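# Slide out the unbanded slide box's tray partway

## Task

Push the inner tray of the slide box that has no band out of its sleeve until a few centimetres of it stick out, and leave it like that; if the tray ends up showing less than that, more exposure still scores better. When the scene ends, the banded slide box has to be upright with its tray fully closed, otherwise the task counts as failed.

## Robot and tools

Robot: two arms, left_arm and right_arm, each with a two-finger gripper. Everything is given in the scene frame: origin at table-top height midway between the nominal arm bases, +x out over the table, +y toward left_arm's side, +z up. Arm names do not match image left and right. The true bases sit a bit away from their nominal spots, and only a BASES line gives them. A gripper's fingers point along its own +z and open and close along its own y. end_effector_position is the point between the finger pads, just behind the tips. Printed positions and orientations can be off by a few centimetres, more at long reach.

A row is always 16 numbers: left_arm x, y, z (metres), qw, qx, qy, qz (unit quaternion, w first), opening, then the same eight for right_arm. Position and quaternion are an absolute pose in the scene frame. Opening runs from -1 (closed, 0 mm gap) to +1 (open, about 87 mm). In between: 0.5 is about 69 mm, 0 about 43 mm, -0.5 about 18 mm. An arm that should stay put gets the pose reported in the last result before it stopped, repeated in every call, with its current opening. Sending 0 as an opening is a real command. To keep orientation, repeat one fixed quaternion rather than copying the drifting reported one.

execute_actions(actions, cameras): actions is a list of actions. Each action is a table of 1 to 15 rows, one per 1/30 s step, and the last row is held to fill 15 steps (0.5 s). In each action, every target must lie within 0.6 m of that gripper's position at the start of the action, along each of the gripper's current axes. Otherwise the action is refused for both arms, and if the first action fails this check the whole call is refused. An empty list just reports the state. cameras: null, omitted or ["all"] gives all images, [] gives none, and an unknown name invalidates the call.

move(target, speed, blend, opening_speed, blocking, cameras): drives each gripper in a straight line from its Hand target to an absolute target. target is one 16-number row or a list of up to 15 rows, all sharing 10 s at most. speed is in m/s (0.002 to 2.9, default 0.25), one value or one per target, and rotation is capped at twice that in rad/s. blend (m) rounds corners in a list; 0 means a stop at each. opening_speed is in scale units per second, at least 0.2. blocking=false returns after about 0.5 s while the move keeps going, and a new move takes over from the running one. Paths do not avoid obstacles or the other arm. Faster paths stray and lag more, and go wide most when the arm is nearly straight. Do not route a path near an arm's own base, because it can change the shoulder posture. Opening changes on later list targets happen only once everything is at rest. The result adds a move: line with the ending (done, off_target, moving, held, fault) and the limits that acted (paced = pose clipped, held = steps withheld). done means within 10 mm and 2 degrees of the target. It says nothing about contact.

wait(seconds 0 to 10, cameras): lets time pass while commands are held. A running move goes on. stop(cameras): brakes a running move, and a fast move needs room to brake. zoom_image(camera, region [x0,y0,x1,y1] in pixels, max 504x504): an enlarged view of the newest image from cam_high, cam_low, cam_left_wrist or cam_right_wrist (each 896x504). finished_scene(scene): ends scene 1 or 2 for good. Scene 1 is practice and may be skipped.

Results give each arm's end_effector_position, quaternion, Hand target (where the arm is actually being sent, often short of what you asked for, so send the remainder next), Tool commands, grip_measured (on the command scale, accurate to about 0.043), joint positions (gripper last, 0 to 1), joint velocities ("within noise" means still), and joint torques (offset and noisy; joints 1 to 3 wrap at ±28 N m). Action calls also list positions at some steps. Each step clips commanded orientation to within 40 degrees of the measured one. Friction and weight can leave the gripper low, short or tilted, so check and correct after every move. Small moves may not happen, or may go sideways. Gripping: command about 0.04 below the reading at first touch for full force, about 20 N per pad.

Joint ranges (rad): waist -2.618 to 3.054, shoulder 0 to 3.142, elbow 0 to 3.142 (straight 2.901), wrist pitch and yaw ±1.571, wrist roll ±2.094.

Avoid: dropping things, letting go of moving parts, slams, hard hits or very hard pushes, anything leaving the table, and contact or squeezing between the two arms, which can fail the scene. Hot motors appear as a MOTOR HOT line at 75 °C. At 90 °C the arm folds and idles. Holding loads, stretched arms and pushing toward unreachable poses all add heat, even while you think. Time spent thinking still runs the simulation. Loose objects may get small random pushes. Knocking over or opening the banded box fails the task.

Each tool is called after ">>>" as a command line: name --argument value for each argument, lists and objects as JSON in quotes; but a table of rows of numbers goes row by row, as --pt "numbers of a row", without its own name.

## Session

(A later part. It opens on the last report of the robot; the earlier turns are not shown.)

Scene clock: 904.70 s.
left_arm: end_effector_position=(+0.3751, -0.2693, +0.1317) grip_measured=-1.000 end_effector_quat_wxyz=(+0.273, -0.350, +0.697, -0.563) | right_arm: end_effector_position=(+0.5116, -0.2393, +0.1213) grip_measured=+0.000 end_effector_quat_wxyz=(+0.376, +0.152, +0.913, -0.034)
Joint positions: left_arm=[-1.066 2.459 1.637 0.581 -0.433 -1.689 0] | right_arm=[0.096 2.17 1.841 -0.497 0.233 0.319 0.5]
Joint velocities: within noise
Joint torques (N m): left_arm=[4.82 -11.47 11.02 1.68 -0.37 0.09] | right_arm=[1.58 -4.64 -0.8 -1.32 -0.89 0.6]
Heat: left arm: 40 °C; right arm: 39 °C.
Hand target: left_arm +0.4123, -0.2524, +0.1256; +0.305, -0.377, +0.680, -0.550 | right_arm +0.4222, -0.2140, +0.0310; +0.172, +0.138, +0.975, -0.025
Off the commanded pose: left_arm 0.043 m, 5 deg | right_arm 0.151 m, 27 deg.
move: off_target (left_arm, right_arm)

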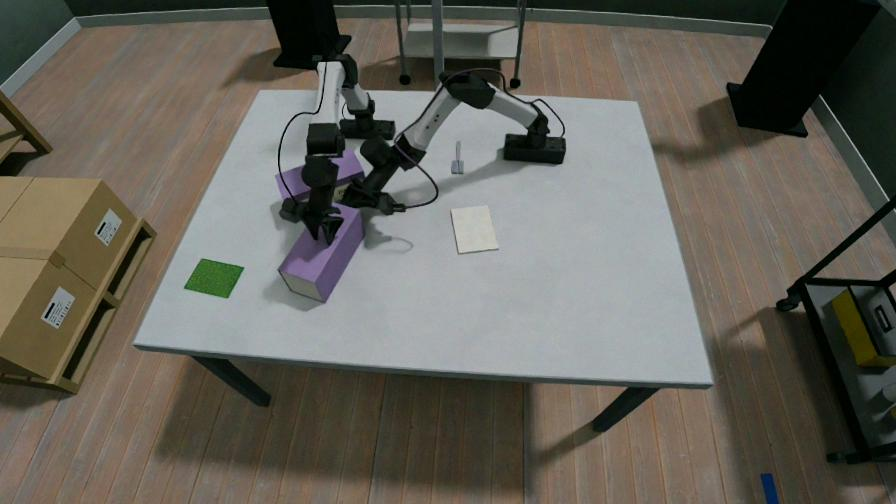

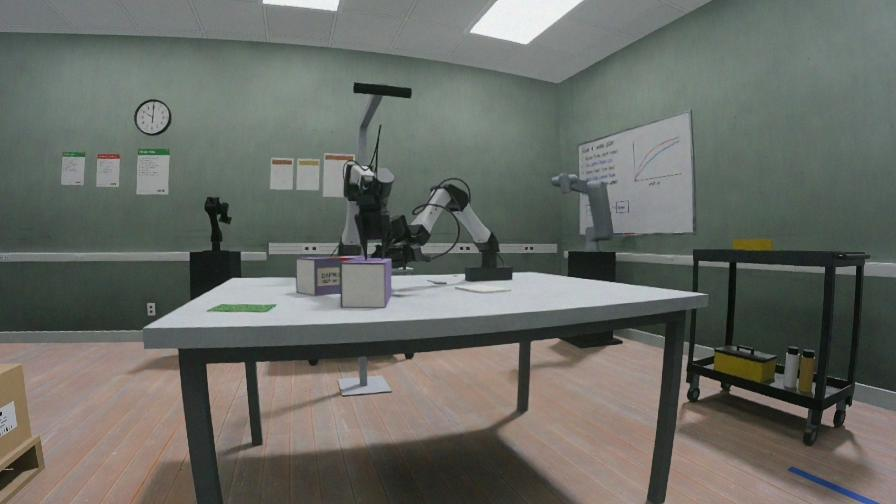

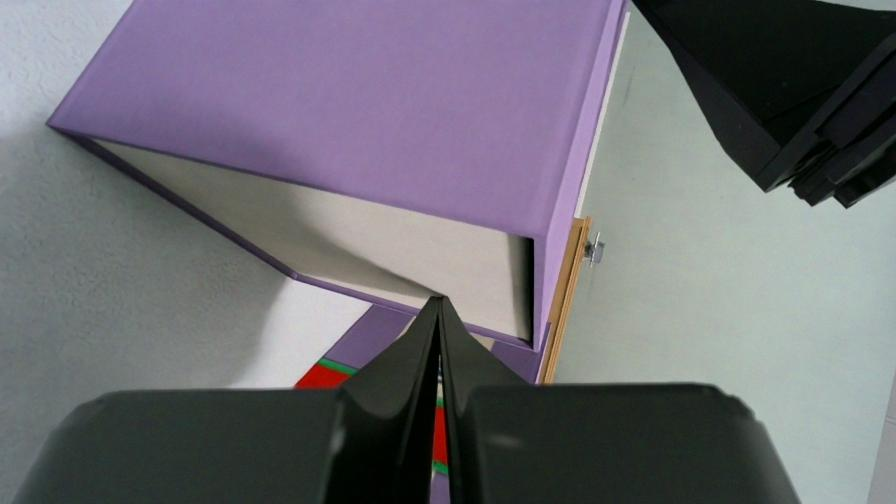

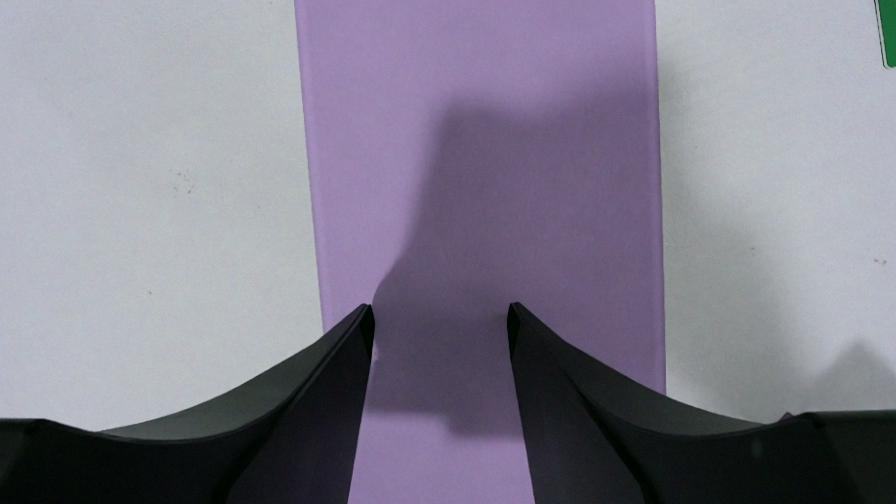

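>>> move --pt "0.34 -0.20 0.14 0.305 -0.377 0.680 -0.550 -1 0.44 -0.21 0.02 0.155 0.129 0.979 -0.02 0" --pt "0.29 -0.10 0.14 0.305 -0.377 0.680 -0.550 -1 0.44 -0.13 0.02 0.151 0.256 0.954 -0.04 0" --speed 0.12

>>> zoom_image --camera "cam_high" --region '[230, 130, 430, 300]'

Scene clock: 932.07 s.
left_arm: end_effector_position=(+0.2921, -0.1017, +0.1233) grip_measured=-1.000 end_effector_quat_wxyz=(+0.302, -0.374, +0.694, -0.537) | right_arm: end_effector_position=(+0.5063, -0.1649, +0.1252) grip_measured=+0.000 end_effector_quat_wxyz=(+0.341, +0.288, +0.894, -0.038)
Joint positions: left_arm=[-1.104 1.97 0.71 0.972 -0.553 -1.706 0] | right_arm=[0.258 2.308 2.137 -0.813 0.409 0.74 0.5]
Joint velocities: within noise
Joint torques (N m): left_arm=[-0.73 -13 4.11 1.75 -0.18 -0.02] | right_arm=[1.66 -2.88 1.17 -0.59 -1.38 0.6]
Heat: left arm: 39 °C; right arm: 39 °C.
Hand target: left_arm +0.2903, -0.1003, +0.1397; +0.305, -0.377, +0.680, -0.550 | right_arm +0.4386, -0.1360, +0.0370; +0.167, +0.266, +0.948, -0.042
Off the commanded pose: left_arm 0.017 m, 2 deg | right_arm 0.129 m, 23 deg.
move: off_target (left_arm, right_arm)

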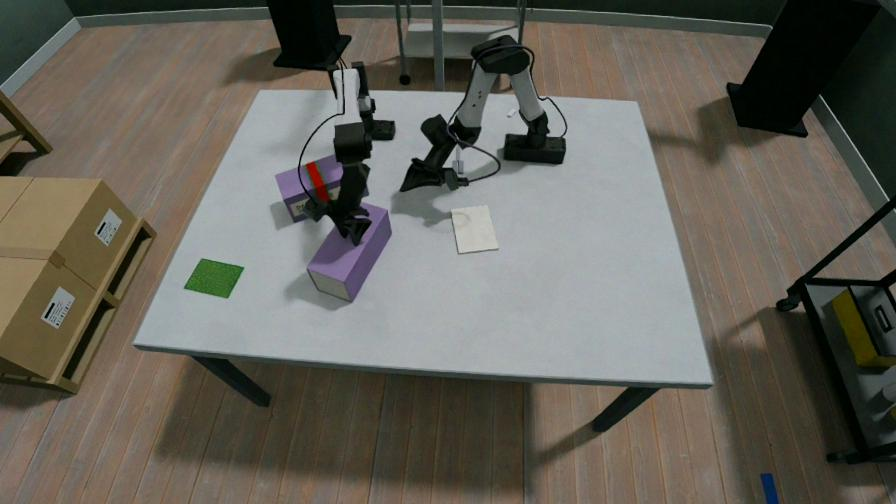

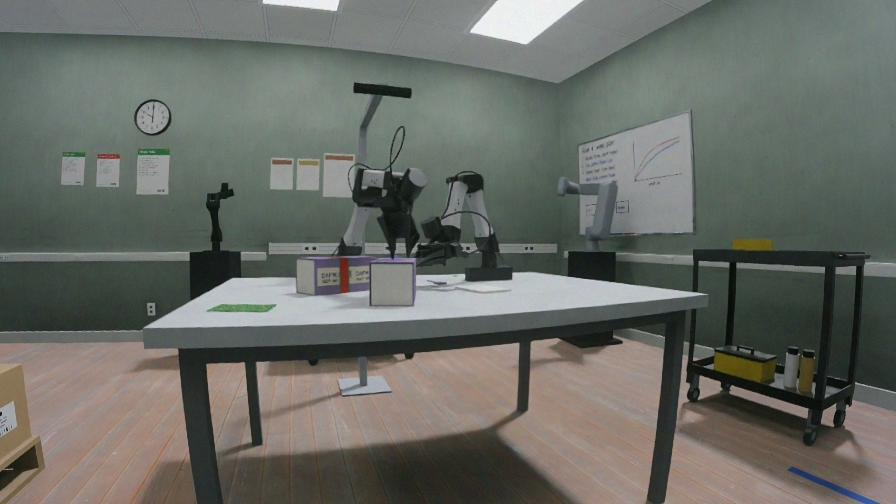

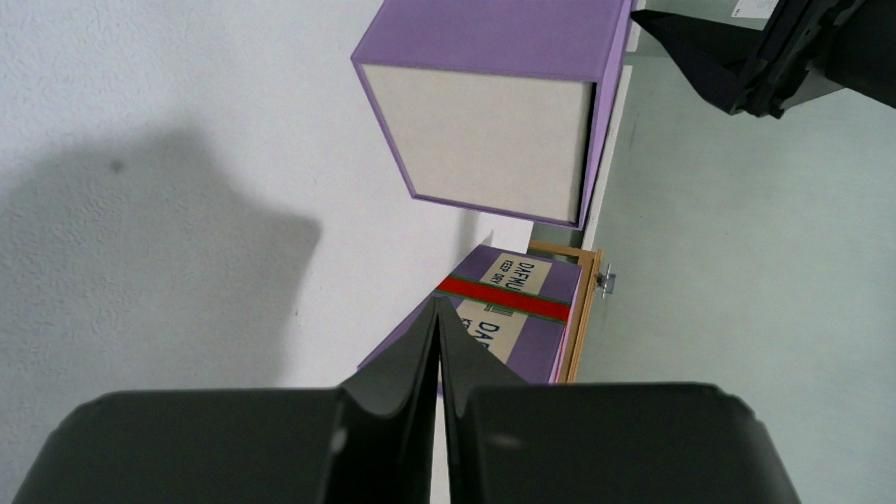

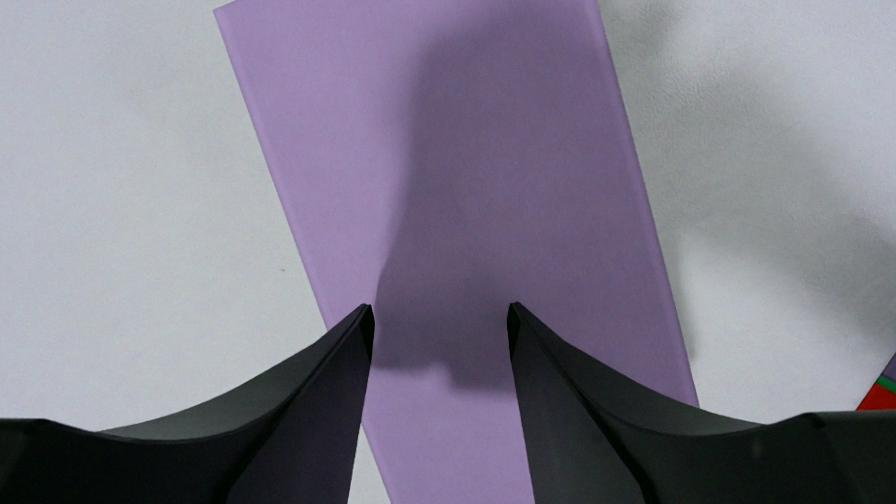

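Scaled by 2.520 from the camera's 896x504 image, which has a finer 1280x720 frame.

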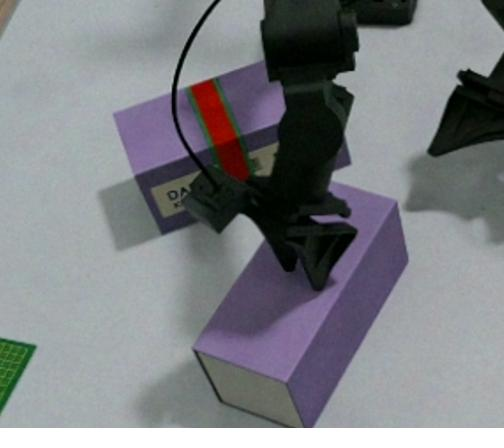

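>>> move --pt "0.29 -0.10 0.14 0.305 -0.377 0.680 -0.550 -1 0.50 -0.17 0.17 0.154 0.155 0.976 -0.024 0" --pt "0.30 -0.13 0.14 0.621 0.121 0.768 -0.098 -1 0.52 -0.187 0.16 0.154 0.155 0.976 -0.024 0.6" --speed 0.15

Scene clock: 976.87 s.
left_arm: end_effector_position=(+0.2998, -0.1238, +0.1401) grip_measured=-1.000 end_effector_quat_wxyz=(+0.618, +0.123, +0.770, -0.101) | right_arm: end_effector_position=(+0.5101, -0.1873, +0.1516) grip_measured=+0.600 end_effector_quat_wxyz=(+0.268, +0.152, +0.951, +0.003)
Joint positions: left_arm=[-1.26 2.028 1.15 0.505 -0.936 -0.309 0] | right_arm=[0.155 2.597 2.836 -1.284 0.146 0.416 0.8]
Joint velocities: within noise
Joint torques (N m): left_arm=[-0.73 -8.96 9.43 1.47 -0.22 -0.02] | right_arm=[-1.17 -11.32 7.84 1.72 -0.07 -0.04]
Heat: left arm: 38 °C; right arm: 42 °C.
Hand target: left_arm +0.2998, -0.1298, +0.1399; +0.621, +0.121, +0.768, -0.098 | right_arm +0.5188, -0.1872, +0.1599; +0.288, +0.151, +0.946, +0.014
Off the commanded pose: left_arm 0.006 m, 1 deg | right_arm 0.013 m, 14 deg.
elbow stopped short (right arm): the move would have taken joint 3 (elbow) straighter than the controller allows.
move: off_target (right_arm); target 2's new opening was sent with right_arm's hand 0.013 m and 14 deg from that target

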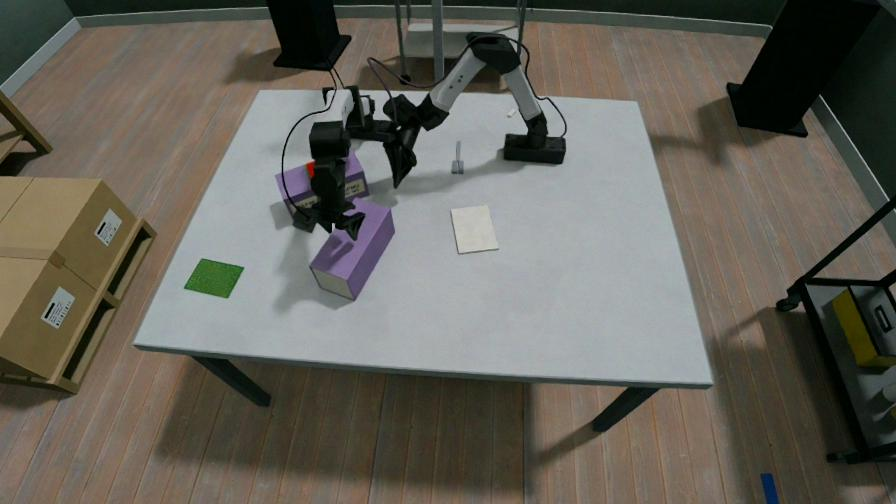

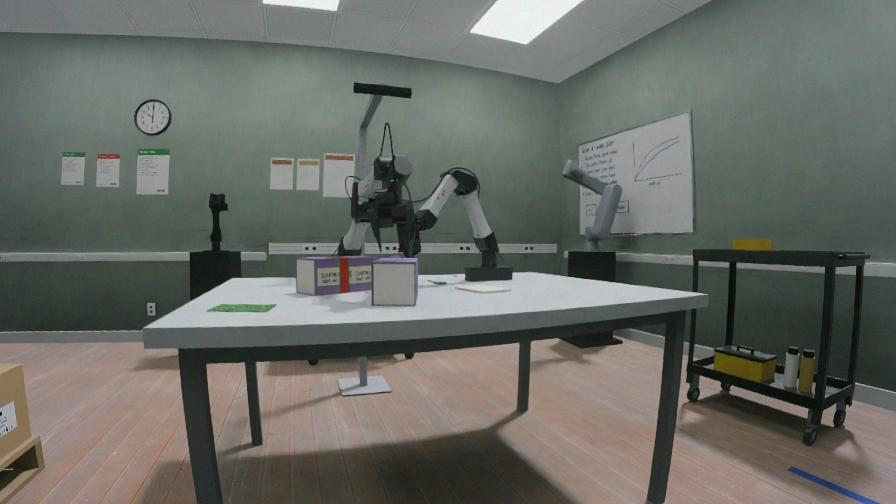

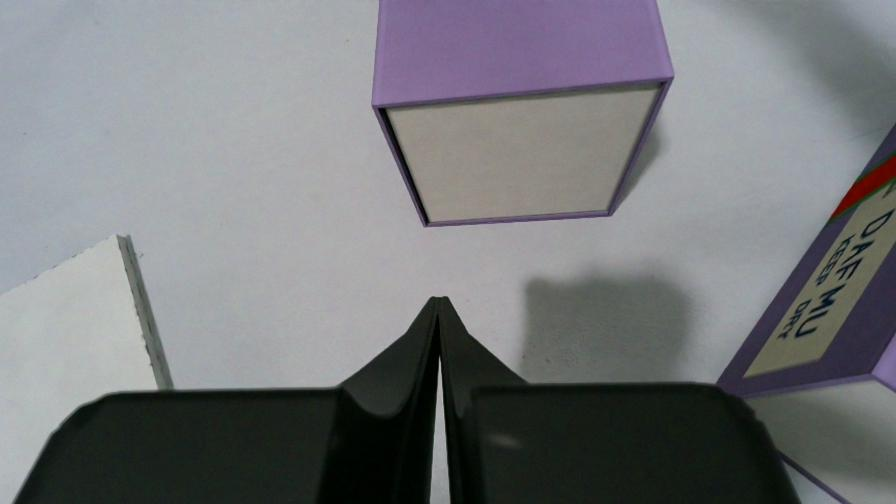

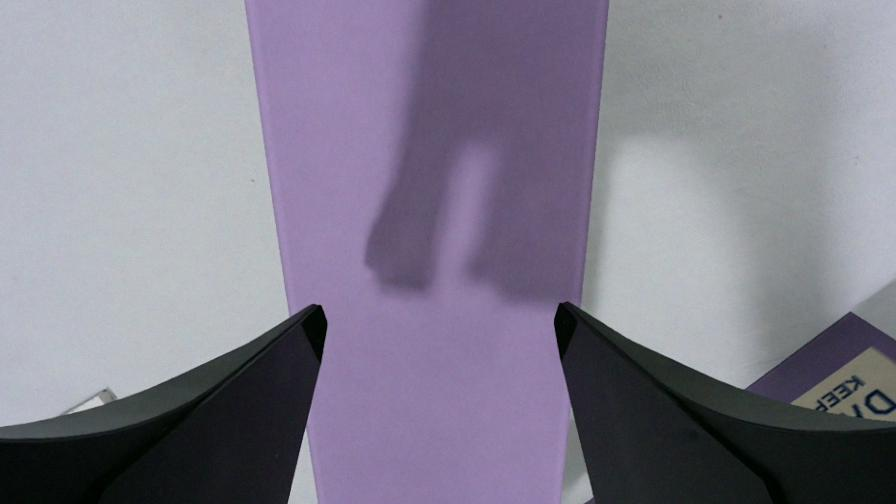

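>>> move --pt "0.29 -0.09 0.14 0.621 0.121 0.768 -0.098 -1 0.51 -0.187 0.03 0.154 0.155 0.976 -0.024 0.6" --pt "0.29 -0.06 0.14 0.621 0.121 0.768 -0.098 -1 0.47 -0.075 0.02 0.154 0.155 0.976 -0.024 0.6" --speed 0.12

Scene clock: 1006.00 s.
left_arm: end_effector_position=(+0.2878, -0.0626, +0.1255) grip_measured=-1.000 end_effector_quat_wxyz=(+0.614, +0.132, +0.773, -0.086) | right_arm: end_effector_position=(+0.5228, -0.1135, +0.1207) grip_measured=+0.600 end_effector_quat_wxyz=(+0.320, +0.177, +0.929, -0.051)
Joint positions: left_arm=[-1.247 1.879 0.869 0.613 -0.932 -0.294 0] | right_arm=[0.339 2.641 2.753 -1.135 0.39 0.588 0.8]
Joint velocities: within noise
Joint torques (N m): left_arm=[0.73 -13.18 5.15 1.58 -0.05 -0.04] | right_arm=[1.8 -4.52 -0.62 0.11 -1.5 0.88]
Heat: left arm: 38 °C; right arm: 50 °C.
Hand target: left_arm +0.2900, -0.0601, +0.1397; +0.621, +0.121, +0.768, -0.098 | right_arm +0.4674, -0.0806, +0.0332; +0.166, +0.165, +0.972, -0.031
Off the commanded pose: left_arm 0.015 m, 2 deg | right_arm 0.120 m, 20 deg.
move: off_target (left_arm, right_arm)

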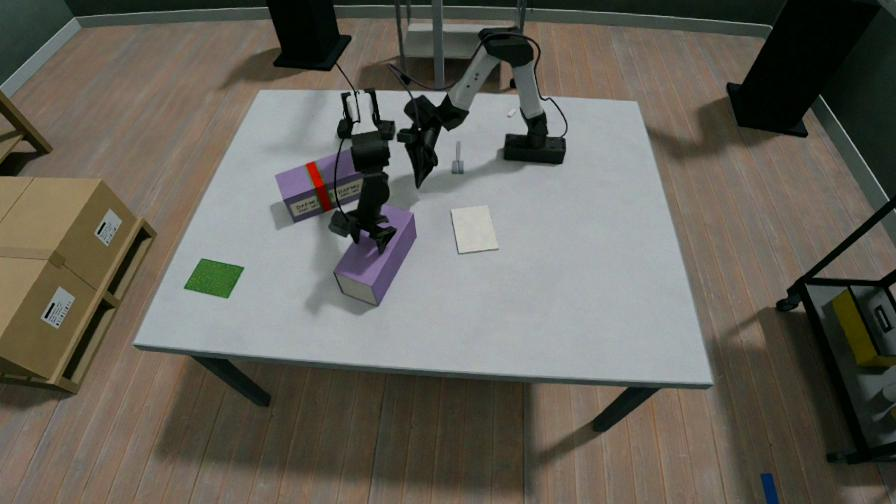

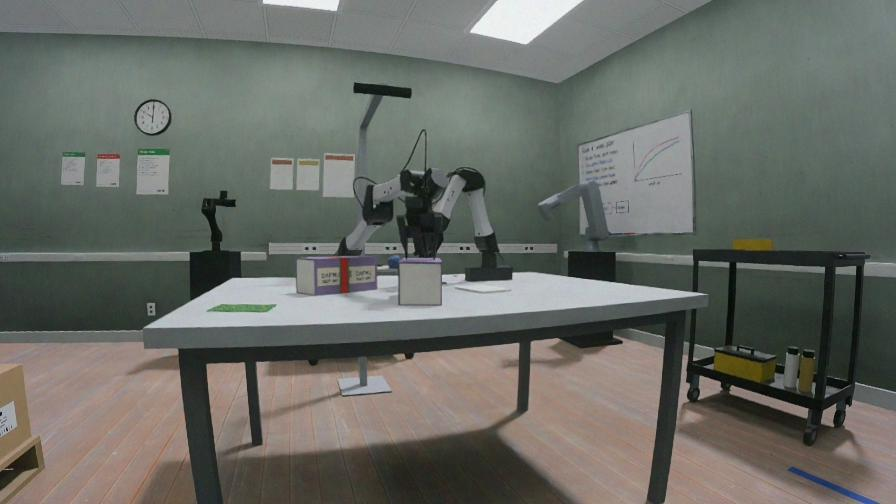

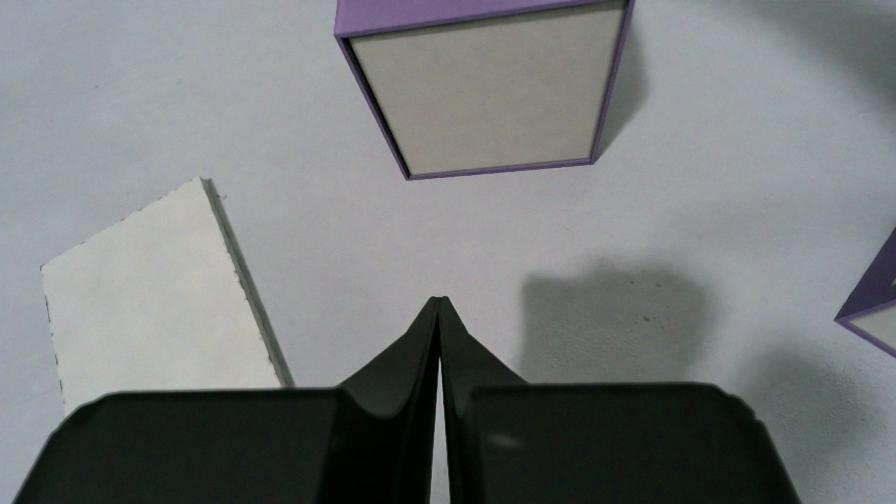

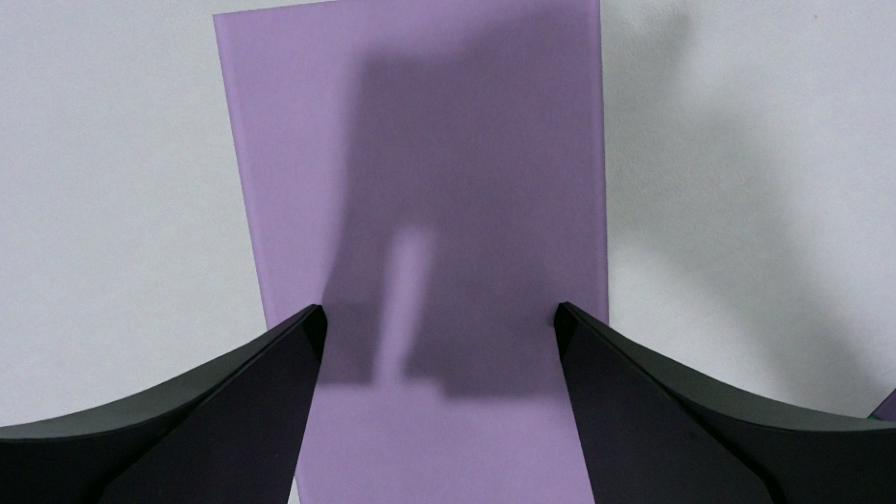

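>>> move --pt "0.285 -0.095 0.15 0.392 -0.484 0.608 -0.492 -1 0.47 -0.075 0.02 0.154 0.155 0.976 -0.024 0.6" --pt "0.315 -0.102 0.125 0.392 -0.484 0.608 -0.492 -1 0.47 -0.075 0.02 0.154 0.155 0.976 -0.024 0.6" --speed '[0.5,0.1]'

>>> zoom_image --camera "cam_high" --region '[280, 130, 480, 310]'

Scene clock: 1022.80 s.
left_arm: end_effector_position=(+0.3114, -0.0972, +0.1254) grip_measured=-1.000 end_effector_quat_wxyz=(+0.390, -0.484, +0.611, -0.491) | right_arm: end_effector_position=(+0.5239, -0.1134, +0.1233) grip_measured=+0.600 end_effector_quat_wxyz=(+0.328, +0.185, +0.925, -0.047)
Joint positions: left_arm=[-1.196 2.044 0.868 0.791 -0.964 -1.89 0] | right_arm=[0.339 2.597 2.67 -1.082 0.395 0.603 0.8]
Joint velocities: within noise
Joint torques (N m): left_arm=[0.34 -7.95 7.35 1.5 -0.11 0.1] | right_arm=[1.73 -4.29 -0.29 0.07 -1.54 0.71]
Heat: left arm: 39 °C; right arm: 45 °C.
Hand target: left_arm +0.3149, -0.1018, +0.1251; +0.392, -0.484, +0.608, -0.492 | right_arm +0.4671, -0.0808, +0.0339; +0.170, +0.165, +0.971, -0.027
Off the commanded pose: left_arm 0.006 m, 0 deg | right_arm 0.123 m, 21 deg.
move: off_target (right_arm)

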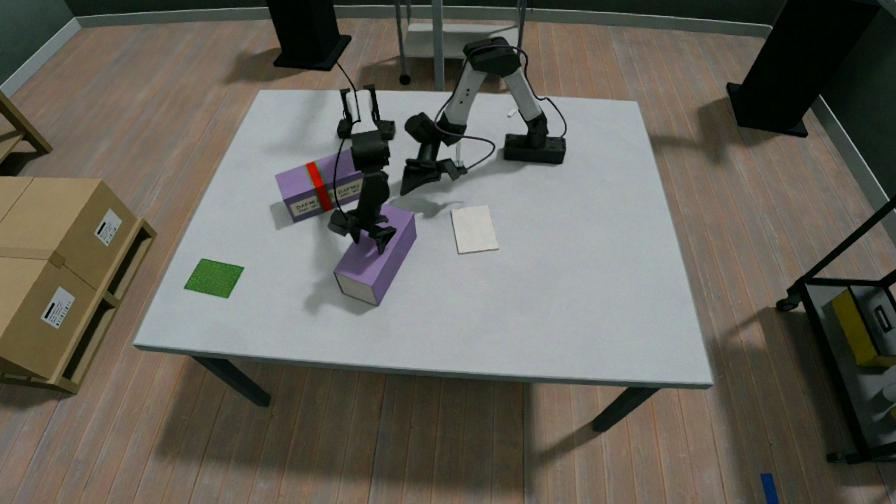

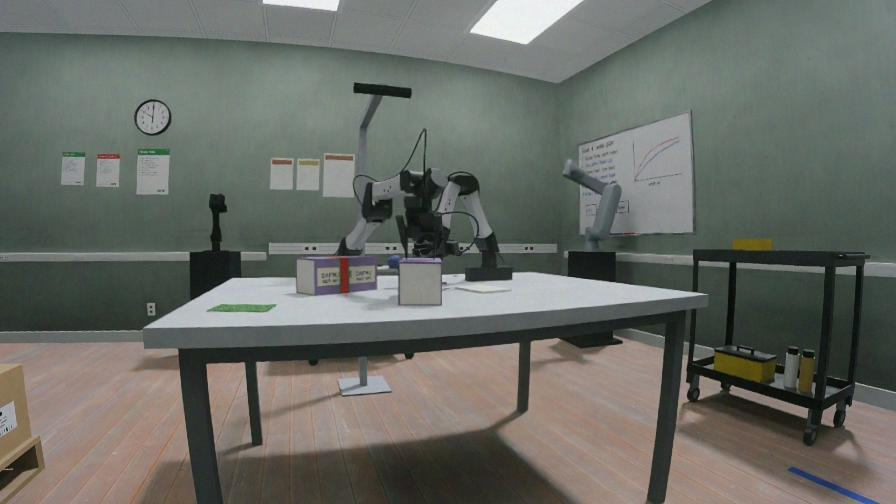

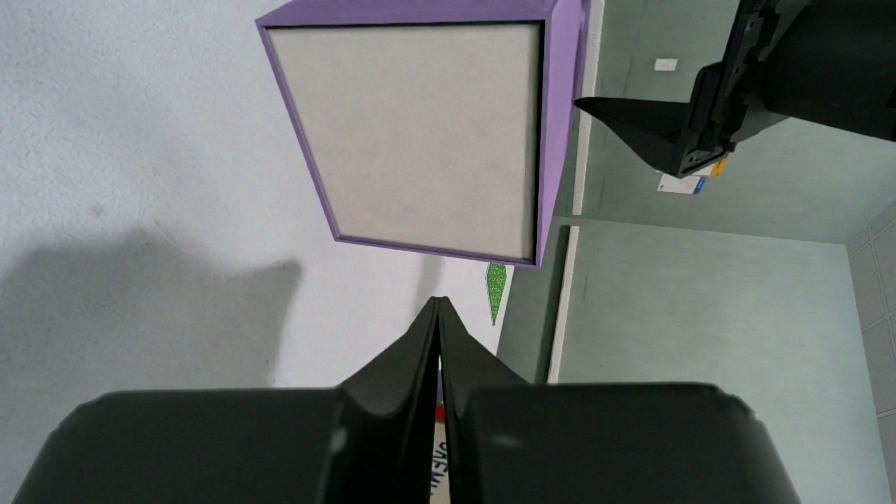

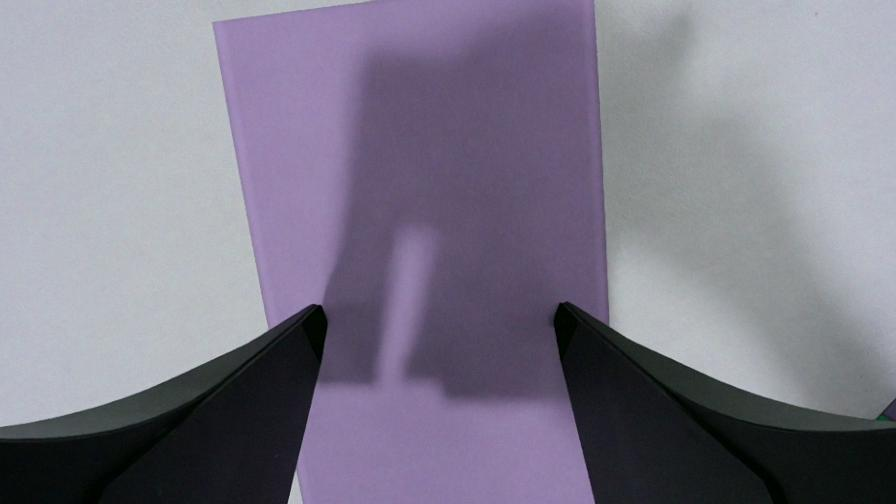

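Scaled by 2.520 from the camera's 896x504 image, which has a finer 1280x720 frame.

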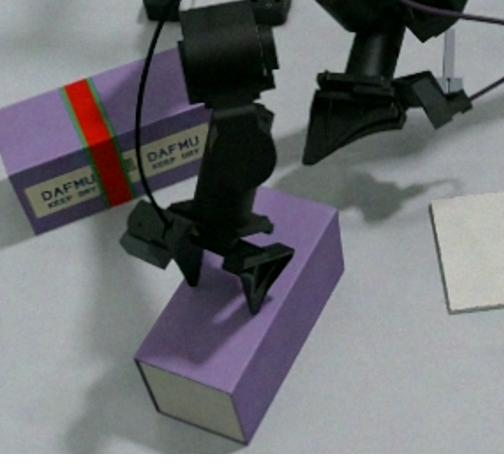

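>>> move --pt "0.345 -0.096 0.125 0.392 -0.484 0.608 -0.492 -1 0.46 -0.073 0.015 0.154 0.155 0.976 -0.024 0.6" --pt "0.41 -0.111 0.122 0.392 -0.484 0.608 -0.492 -1 0.43 -0.065 0.01 0.154 0.155 0.976 -0.024 0.6" --speed 0.07

>>> zoom_image --camera "cam_high" --region '[280, 130, 480, 310]'

Scene clock: 1041.77 s.
left_arm: end_effector_position=(+0.3897, -0.1115, +0.1190) grip_measured=-1.000 end_effector_quat_wxyz=(+0.384, -0.476, +0.622, -0.490) | right_arm: end_effector_position=(+0.5124, -0.1043, +0.1225) grip_measured=+0.600 end_effector_quat_wxyz=(+0.359, +0.194, +0.912, -0.037)
Joint positions: left_arm=[-1.015 2.177 1.061 0.797 -0.767 -1.785 0] | right_arm=[0.368 2.388 2.247 -0.808 0.427 0.631 0.8]
Joint velocities: within noise
Joint torques (N m): left_arm=[3.22 -8.73 10.04 1.61 -0.06 0.08] | right_arm=[2.86 -4.44 -0.77 -0.72 -1.61 0.95]
Heat: left arm: 37 °C; right arm: 42 °C.
Hand target: left_arm +0.4091, -0.1096, +0.1222; +0.392, -0.484, +0.608, -0.492 | right_arm +0.4314, -0.0731, +0.0290; +0.171, +0.168, +0.970, -0.033
Off the commanded pose: left_arm 0.021 m, 2 deg | right_arm 0.145 m, 25 deg.
move: off_target (left_arm, right_arm)

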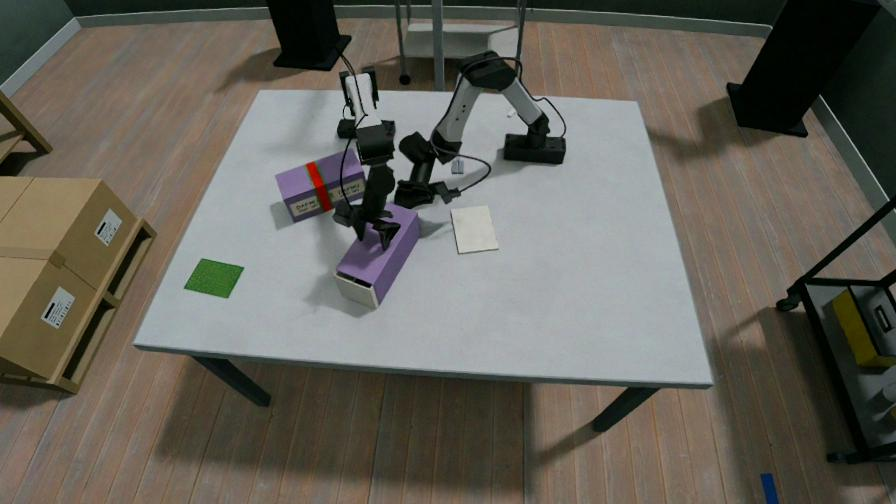

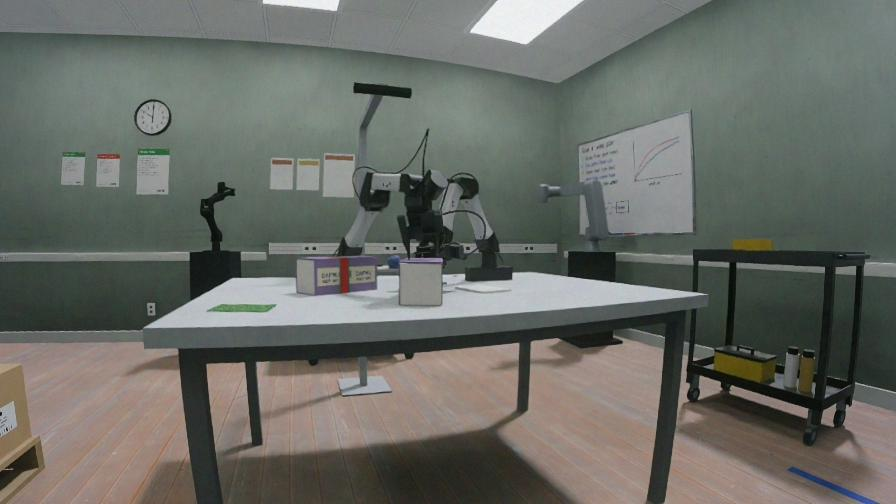

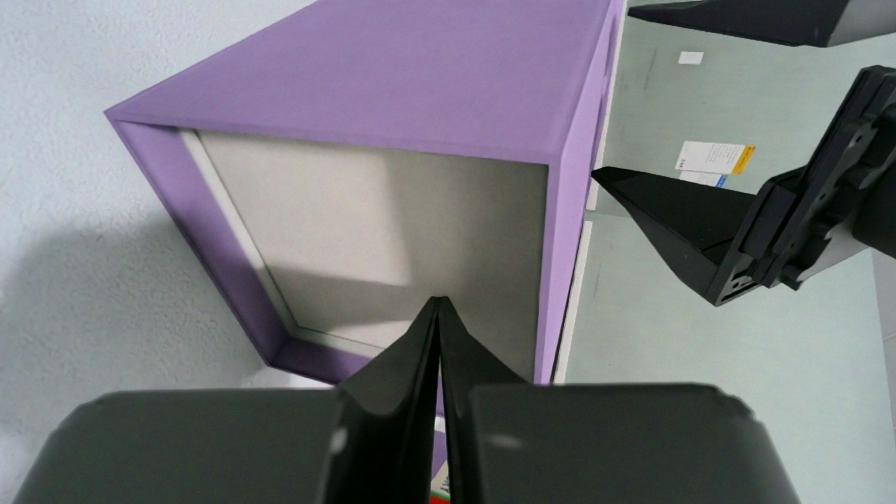

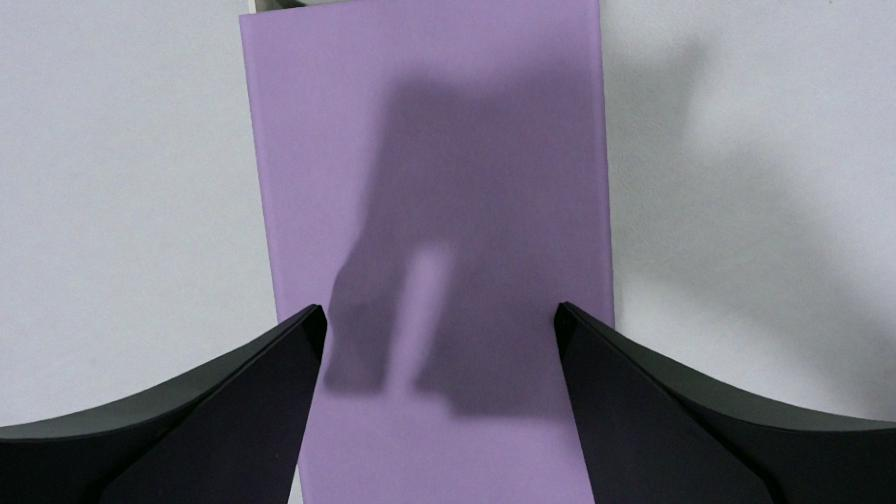

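Scaled by 2.520 from the camera's 896x504 image, which has a finer 1280x720 frame.

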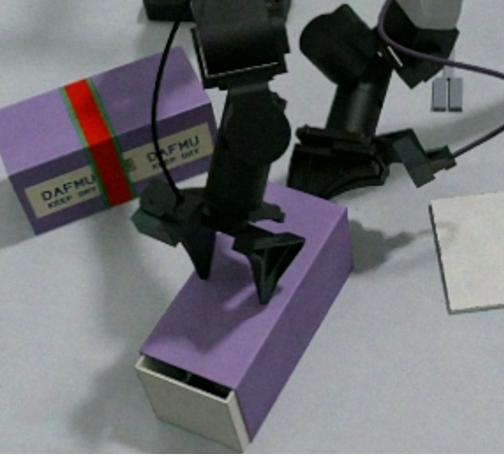

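>>> move --target '[0.452,-0.121,0.122,0.392,-0.484,0.608,-0.492,-1,0.415,-0.06,0.01,0.154,0.155,0.976,-0.024,0.6]' --speed 0.07

>>> zoom_image --camera "cam_high" --region '[280, 130, 480, 330]'

Scene clock: 1051.00 s.
left_arm: end_effector_position=(+0.4203, -0.1237, +0.1163) grip_measured=-1.000 end_effector_quat_wxyz=(+0.379, -0.473, +0.627, -0.490) | right_arm: end_effector_position=(+0.5083, -0.0972, +0.1310) grip_measured=+0.600 end_effector_quat_wxyz=(+0.375, +0.200, +0.905, -0.028)
Joint positions: left_arm=[-0.962 2.248 1.187 0.75 -0.704 -1.764 0] | right_arm=[0.386 2.334 2.17 -0.752 0.443 0.651 0.8]
Joint velocities: within noise
Joint torques (N m): left_arm=[-0.1 -12.49 6 1.61 -0.15 0.01] | right_arm=[-0.62 -10.76 5.74 1.36 0.04 0.08]
Heat: left arm: 37 °C; right arm: 40 °C.
Hand target: left_arm +0.4199, -0.1229, +0.1166; +0.380, -0.474, +0.626, -0.489 | right_arm +0.5031, -0.0961, +0.1233; +0.361, +0.197, +0.911, -0.029
Off the commanded pose: left_arm 0.032 m, 3 deg | right_arm 0.157 m, 27 deg.
move: held (left_arm, right_arm; a check stopped the path); limits=held
pose unreachable (left arm): on one or more control steps of this call, first in action 0 (counted from 0), this arm could not follow its commanded pose, so it was not sent that pose on those steps. It may still have moved: this result reports where it is.
cause: moving toward the commanded pose would bring a part of the arm too close to another arm (this arm's gripper housing and the right arm's wrist (the part past joint 5), along the way the arms are being sent, or toward where that arm still pushes).
pose unreachable (right arm): on one or more control steps of this call, first in action 0 (counted from 0), this arm could not follow its commanded pose, so it was not sent that pose on those steps. It may still have moved: this result reports where it is.
cause: moving toward the commanded pose would bring a part of the arm too close to another arm (this arm's wrist (the part past joint 5) and the left arm's gripper housing, along the way the arms are being sent, or toward where that arm still pushes).

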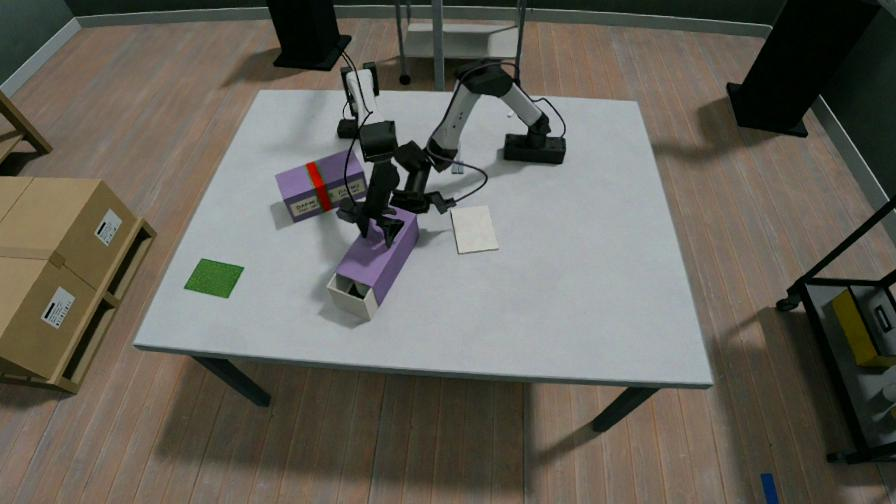

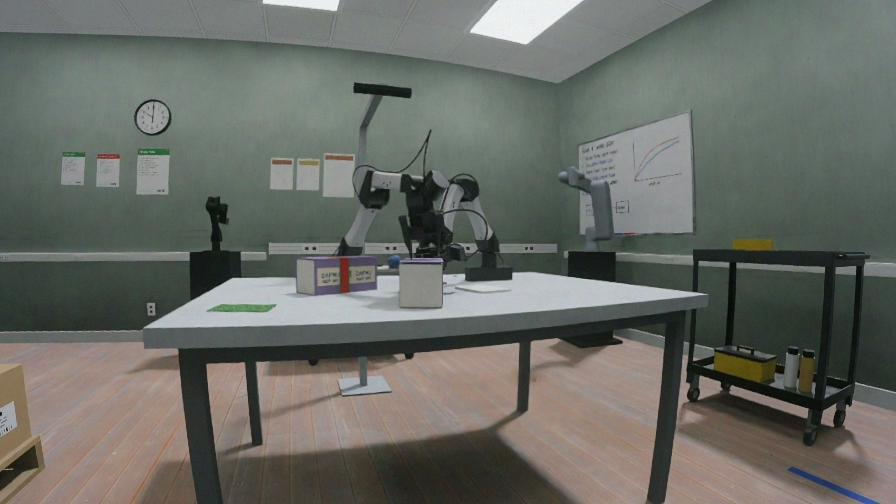

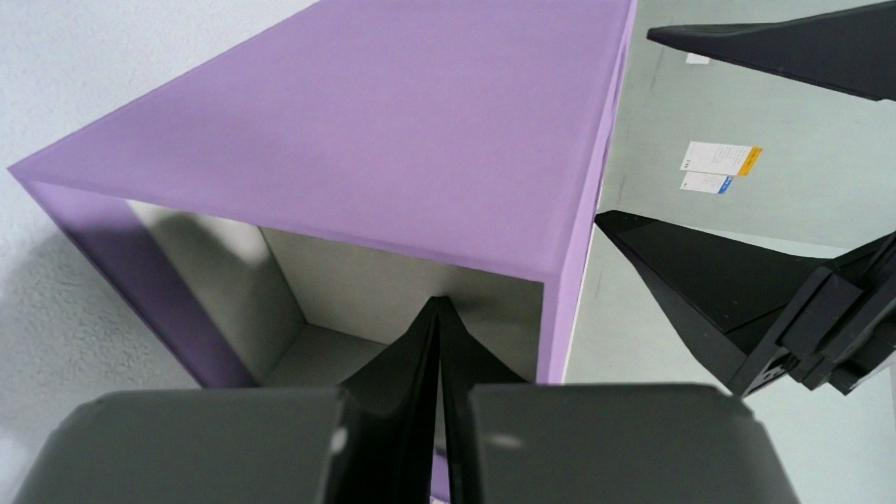

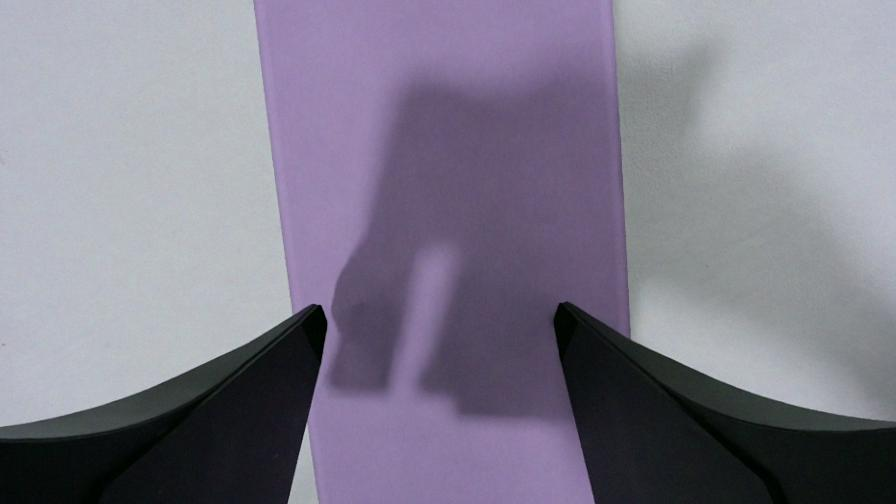

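Scaled by 2.520 from the camera's 896x504 image, which has a finer 1280x720 frame.

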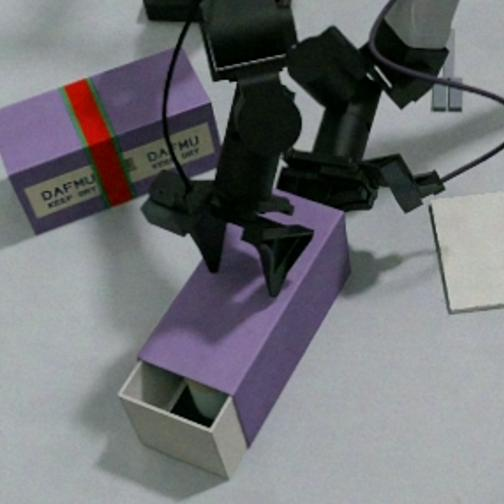

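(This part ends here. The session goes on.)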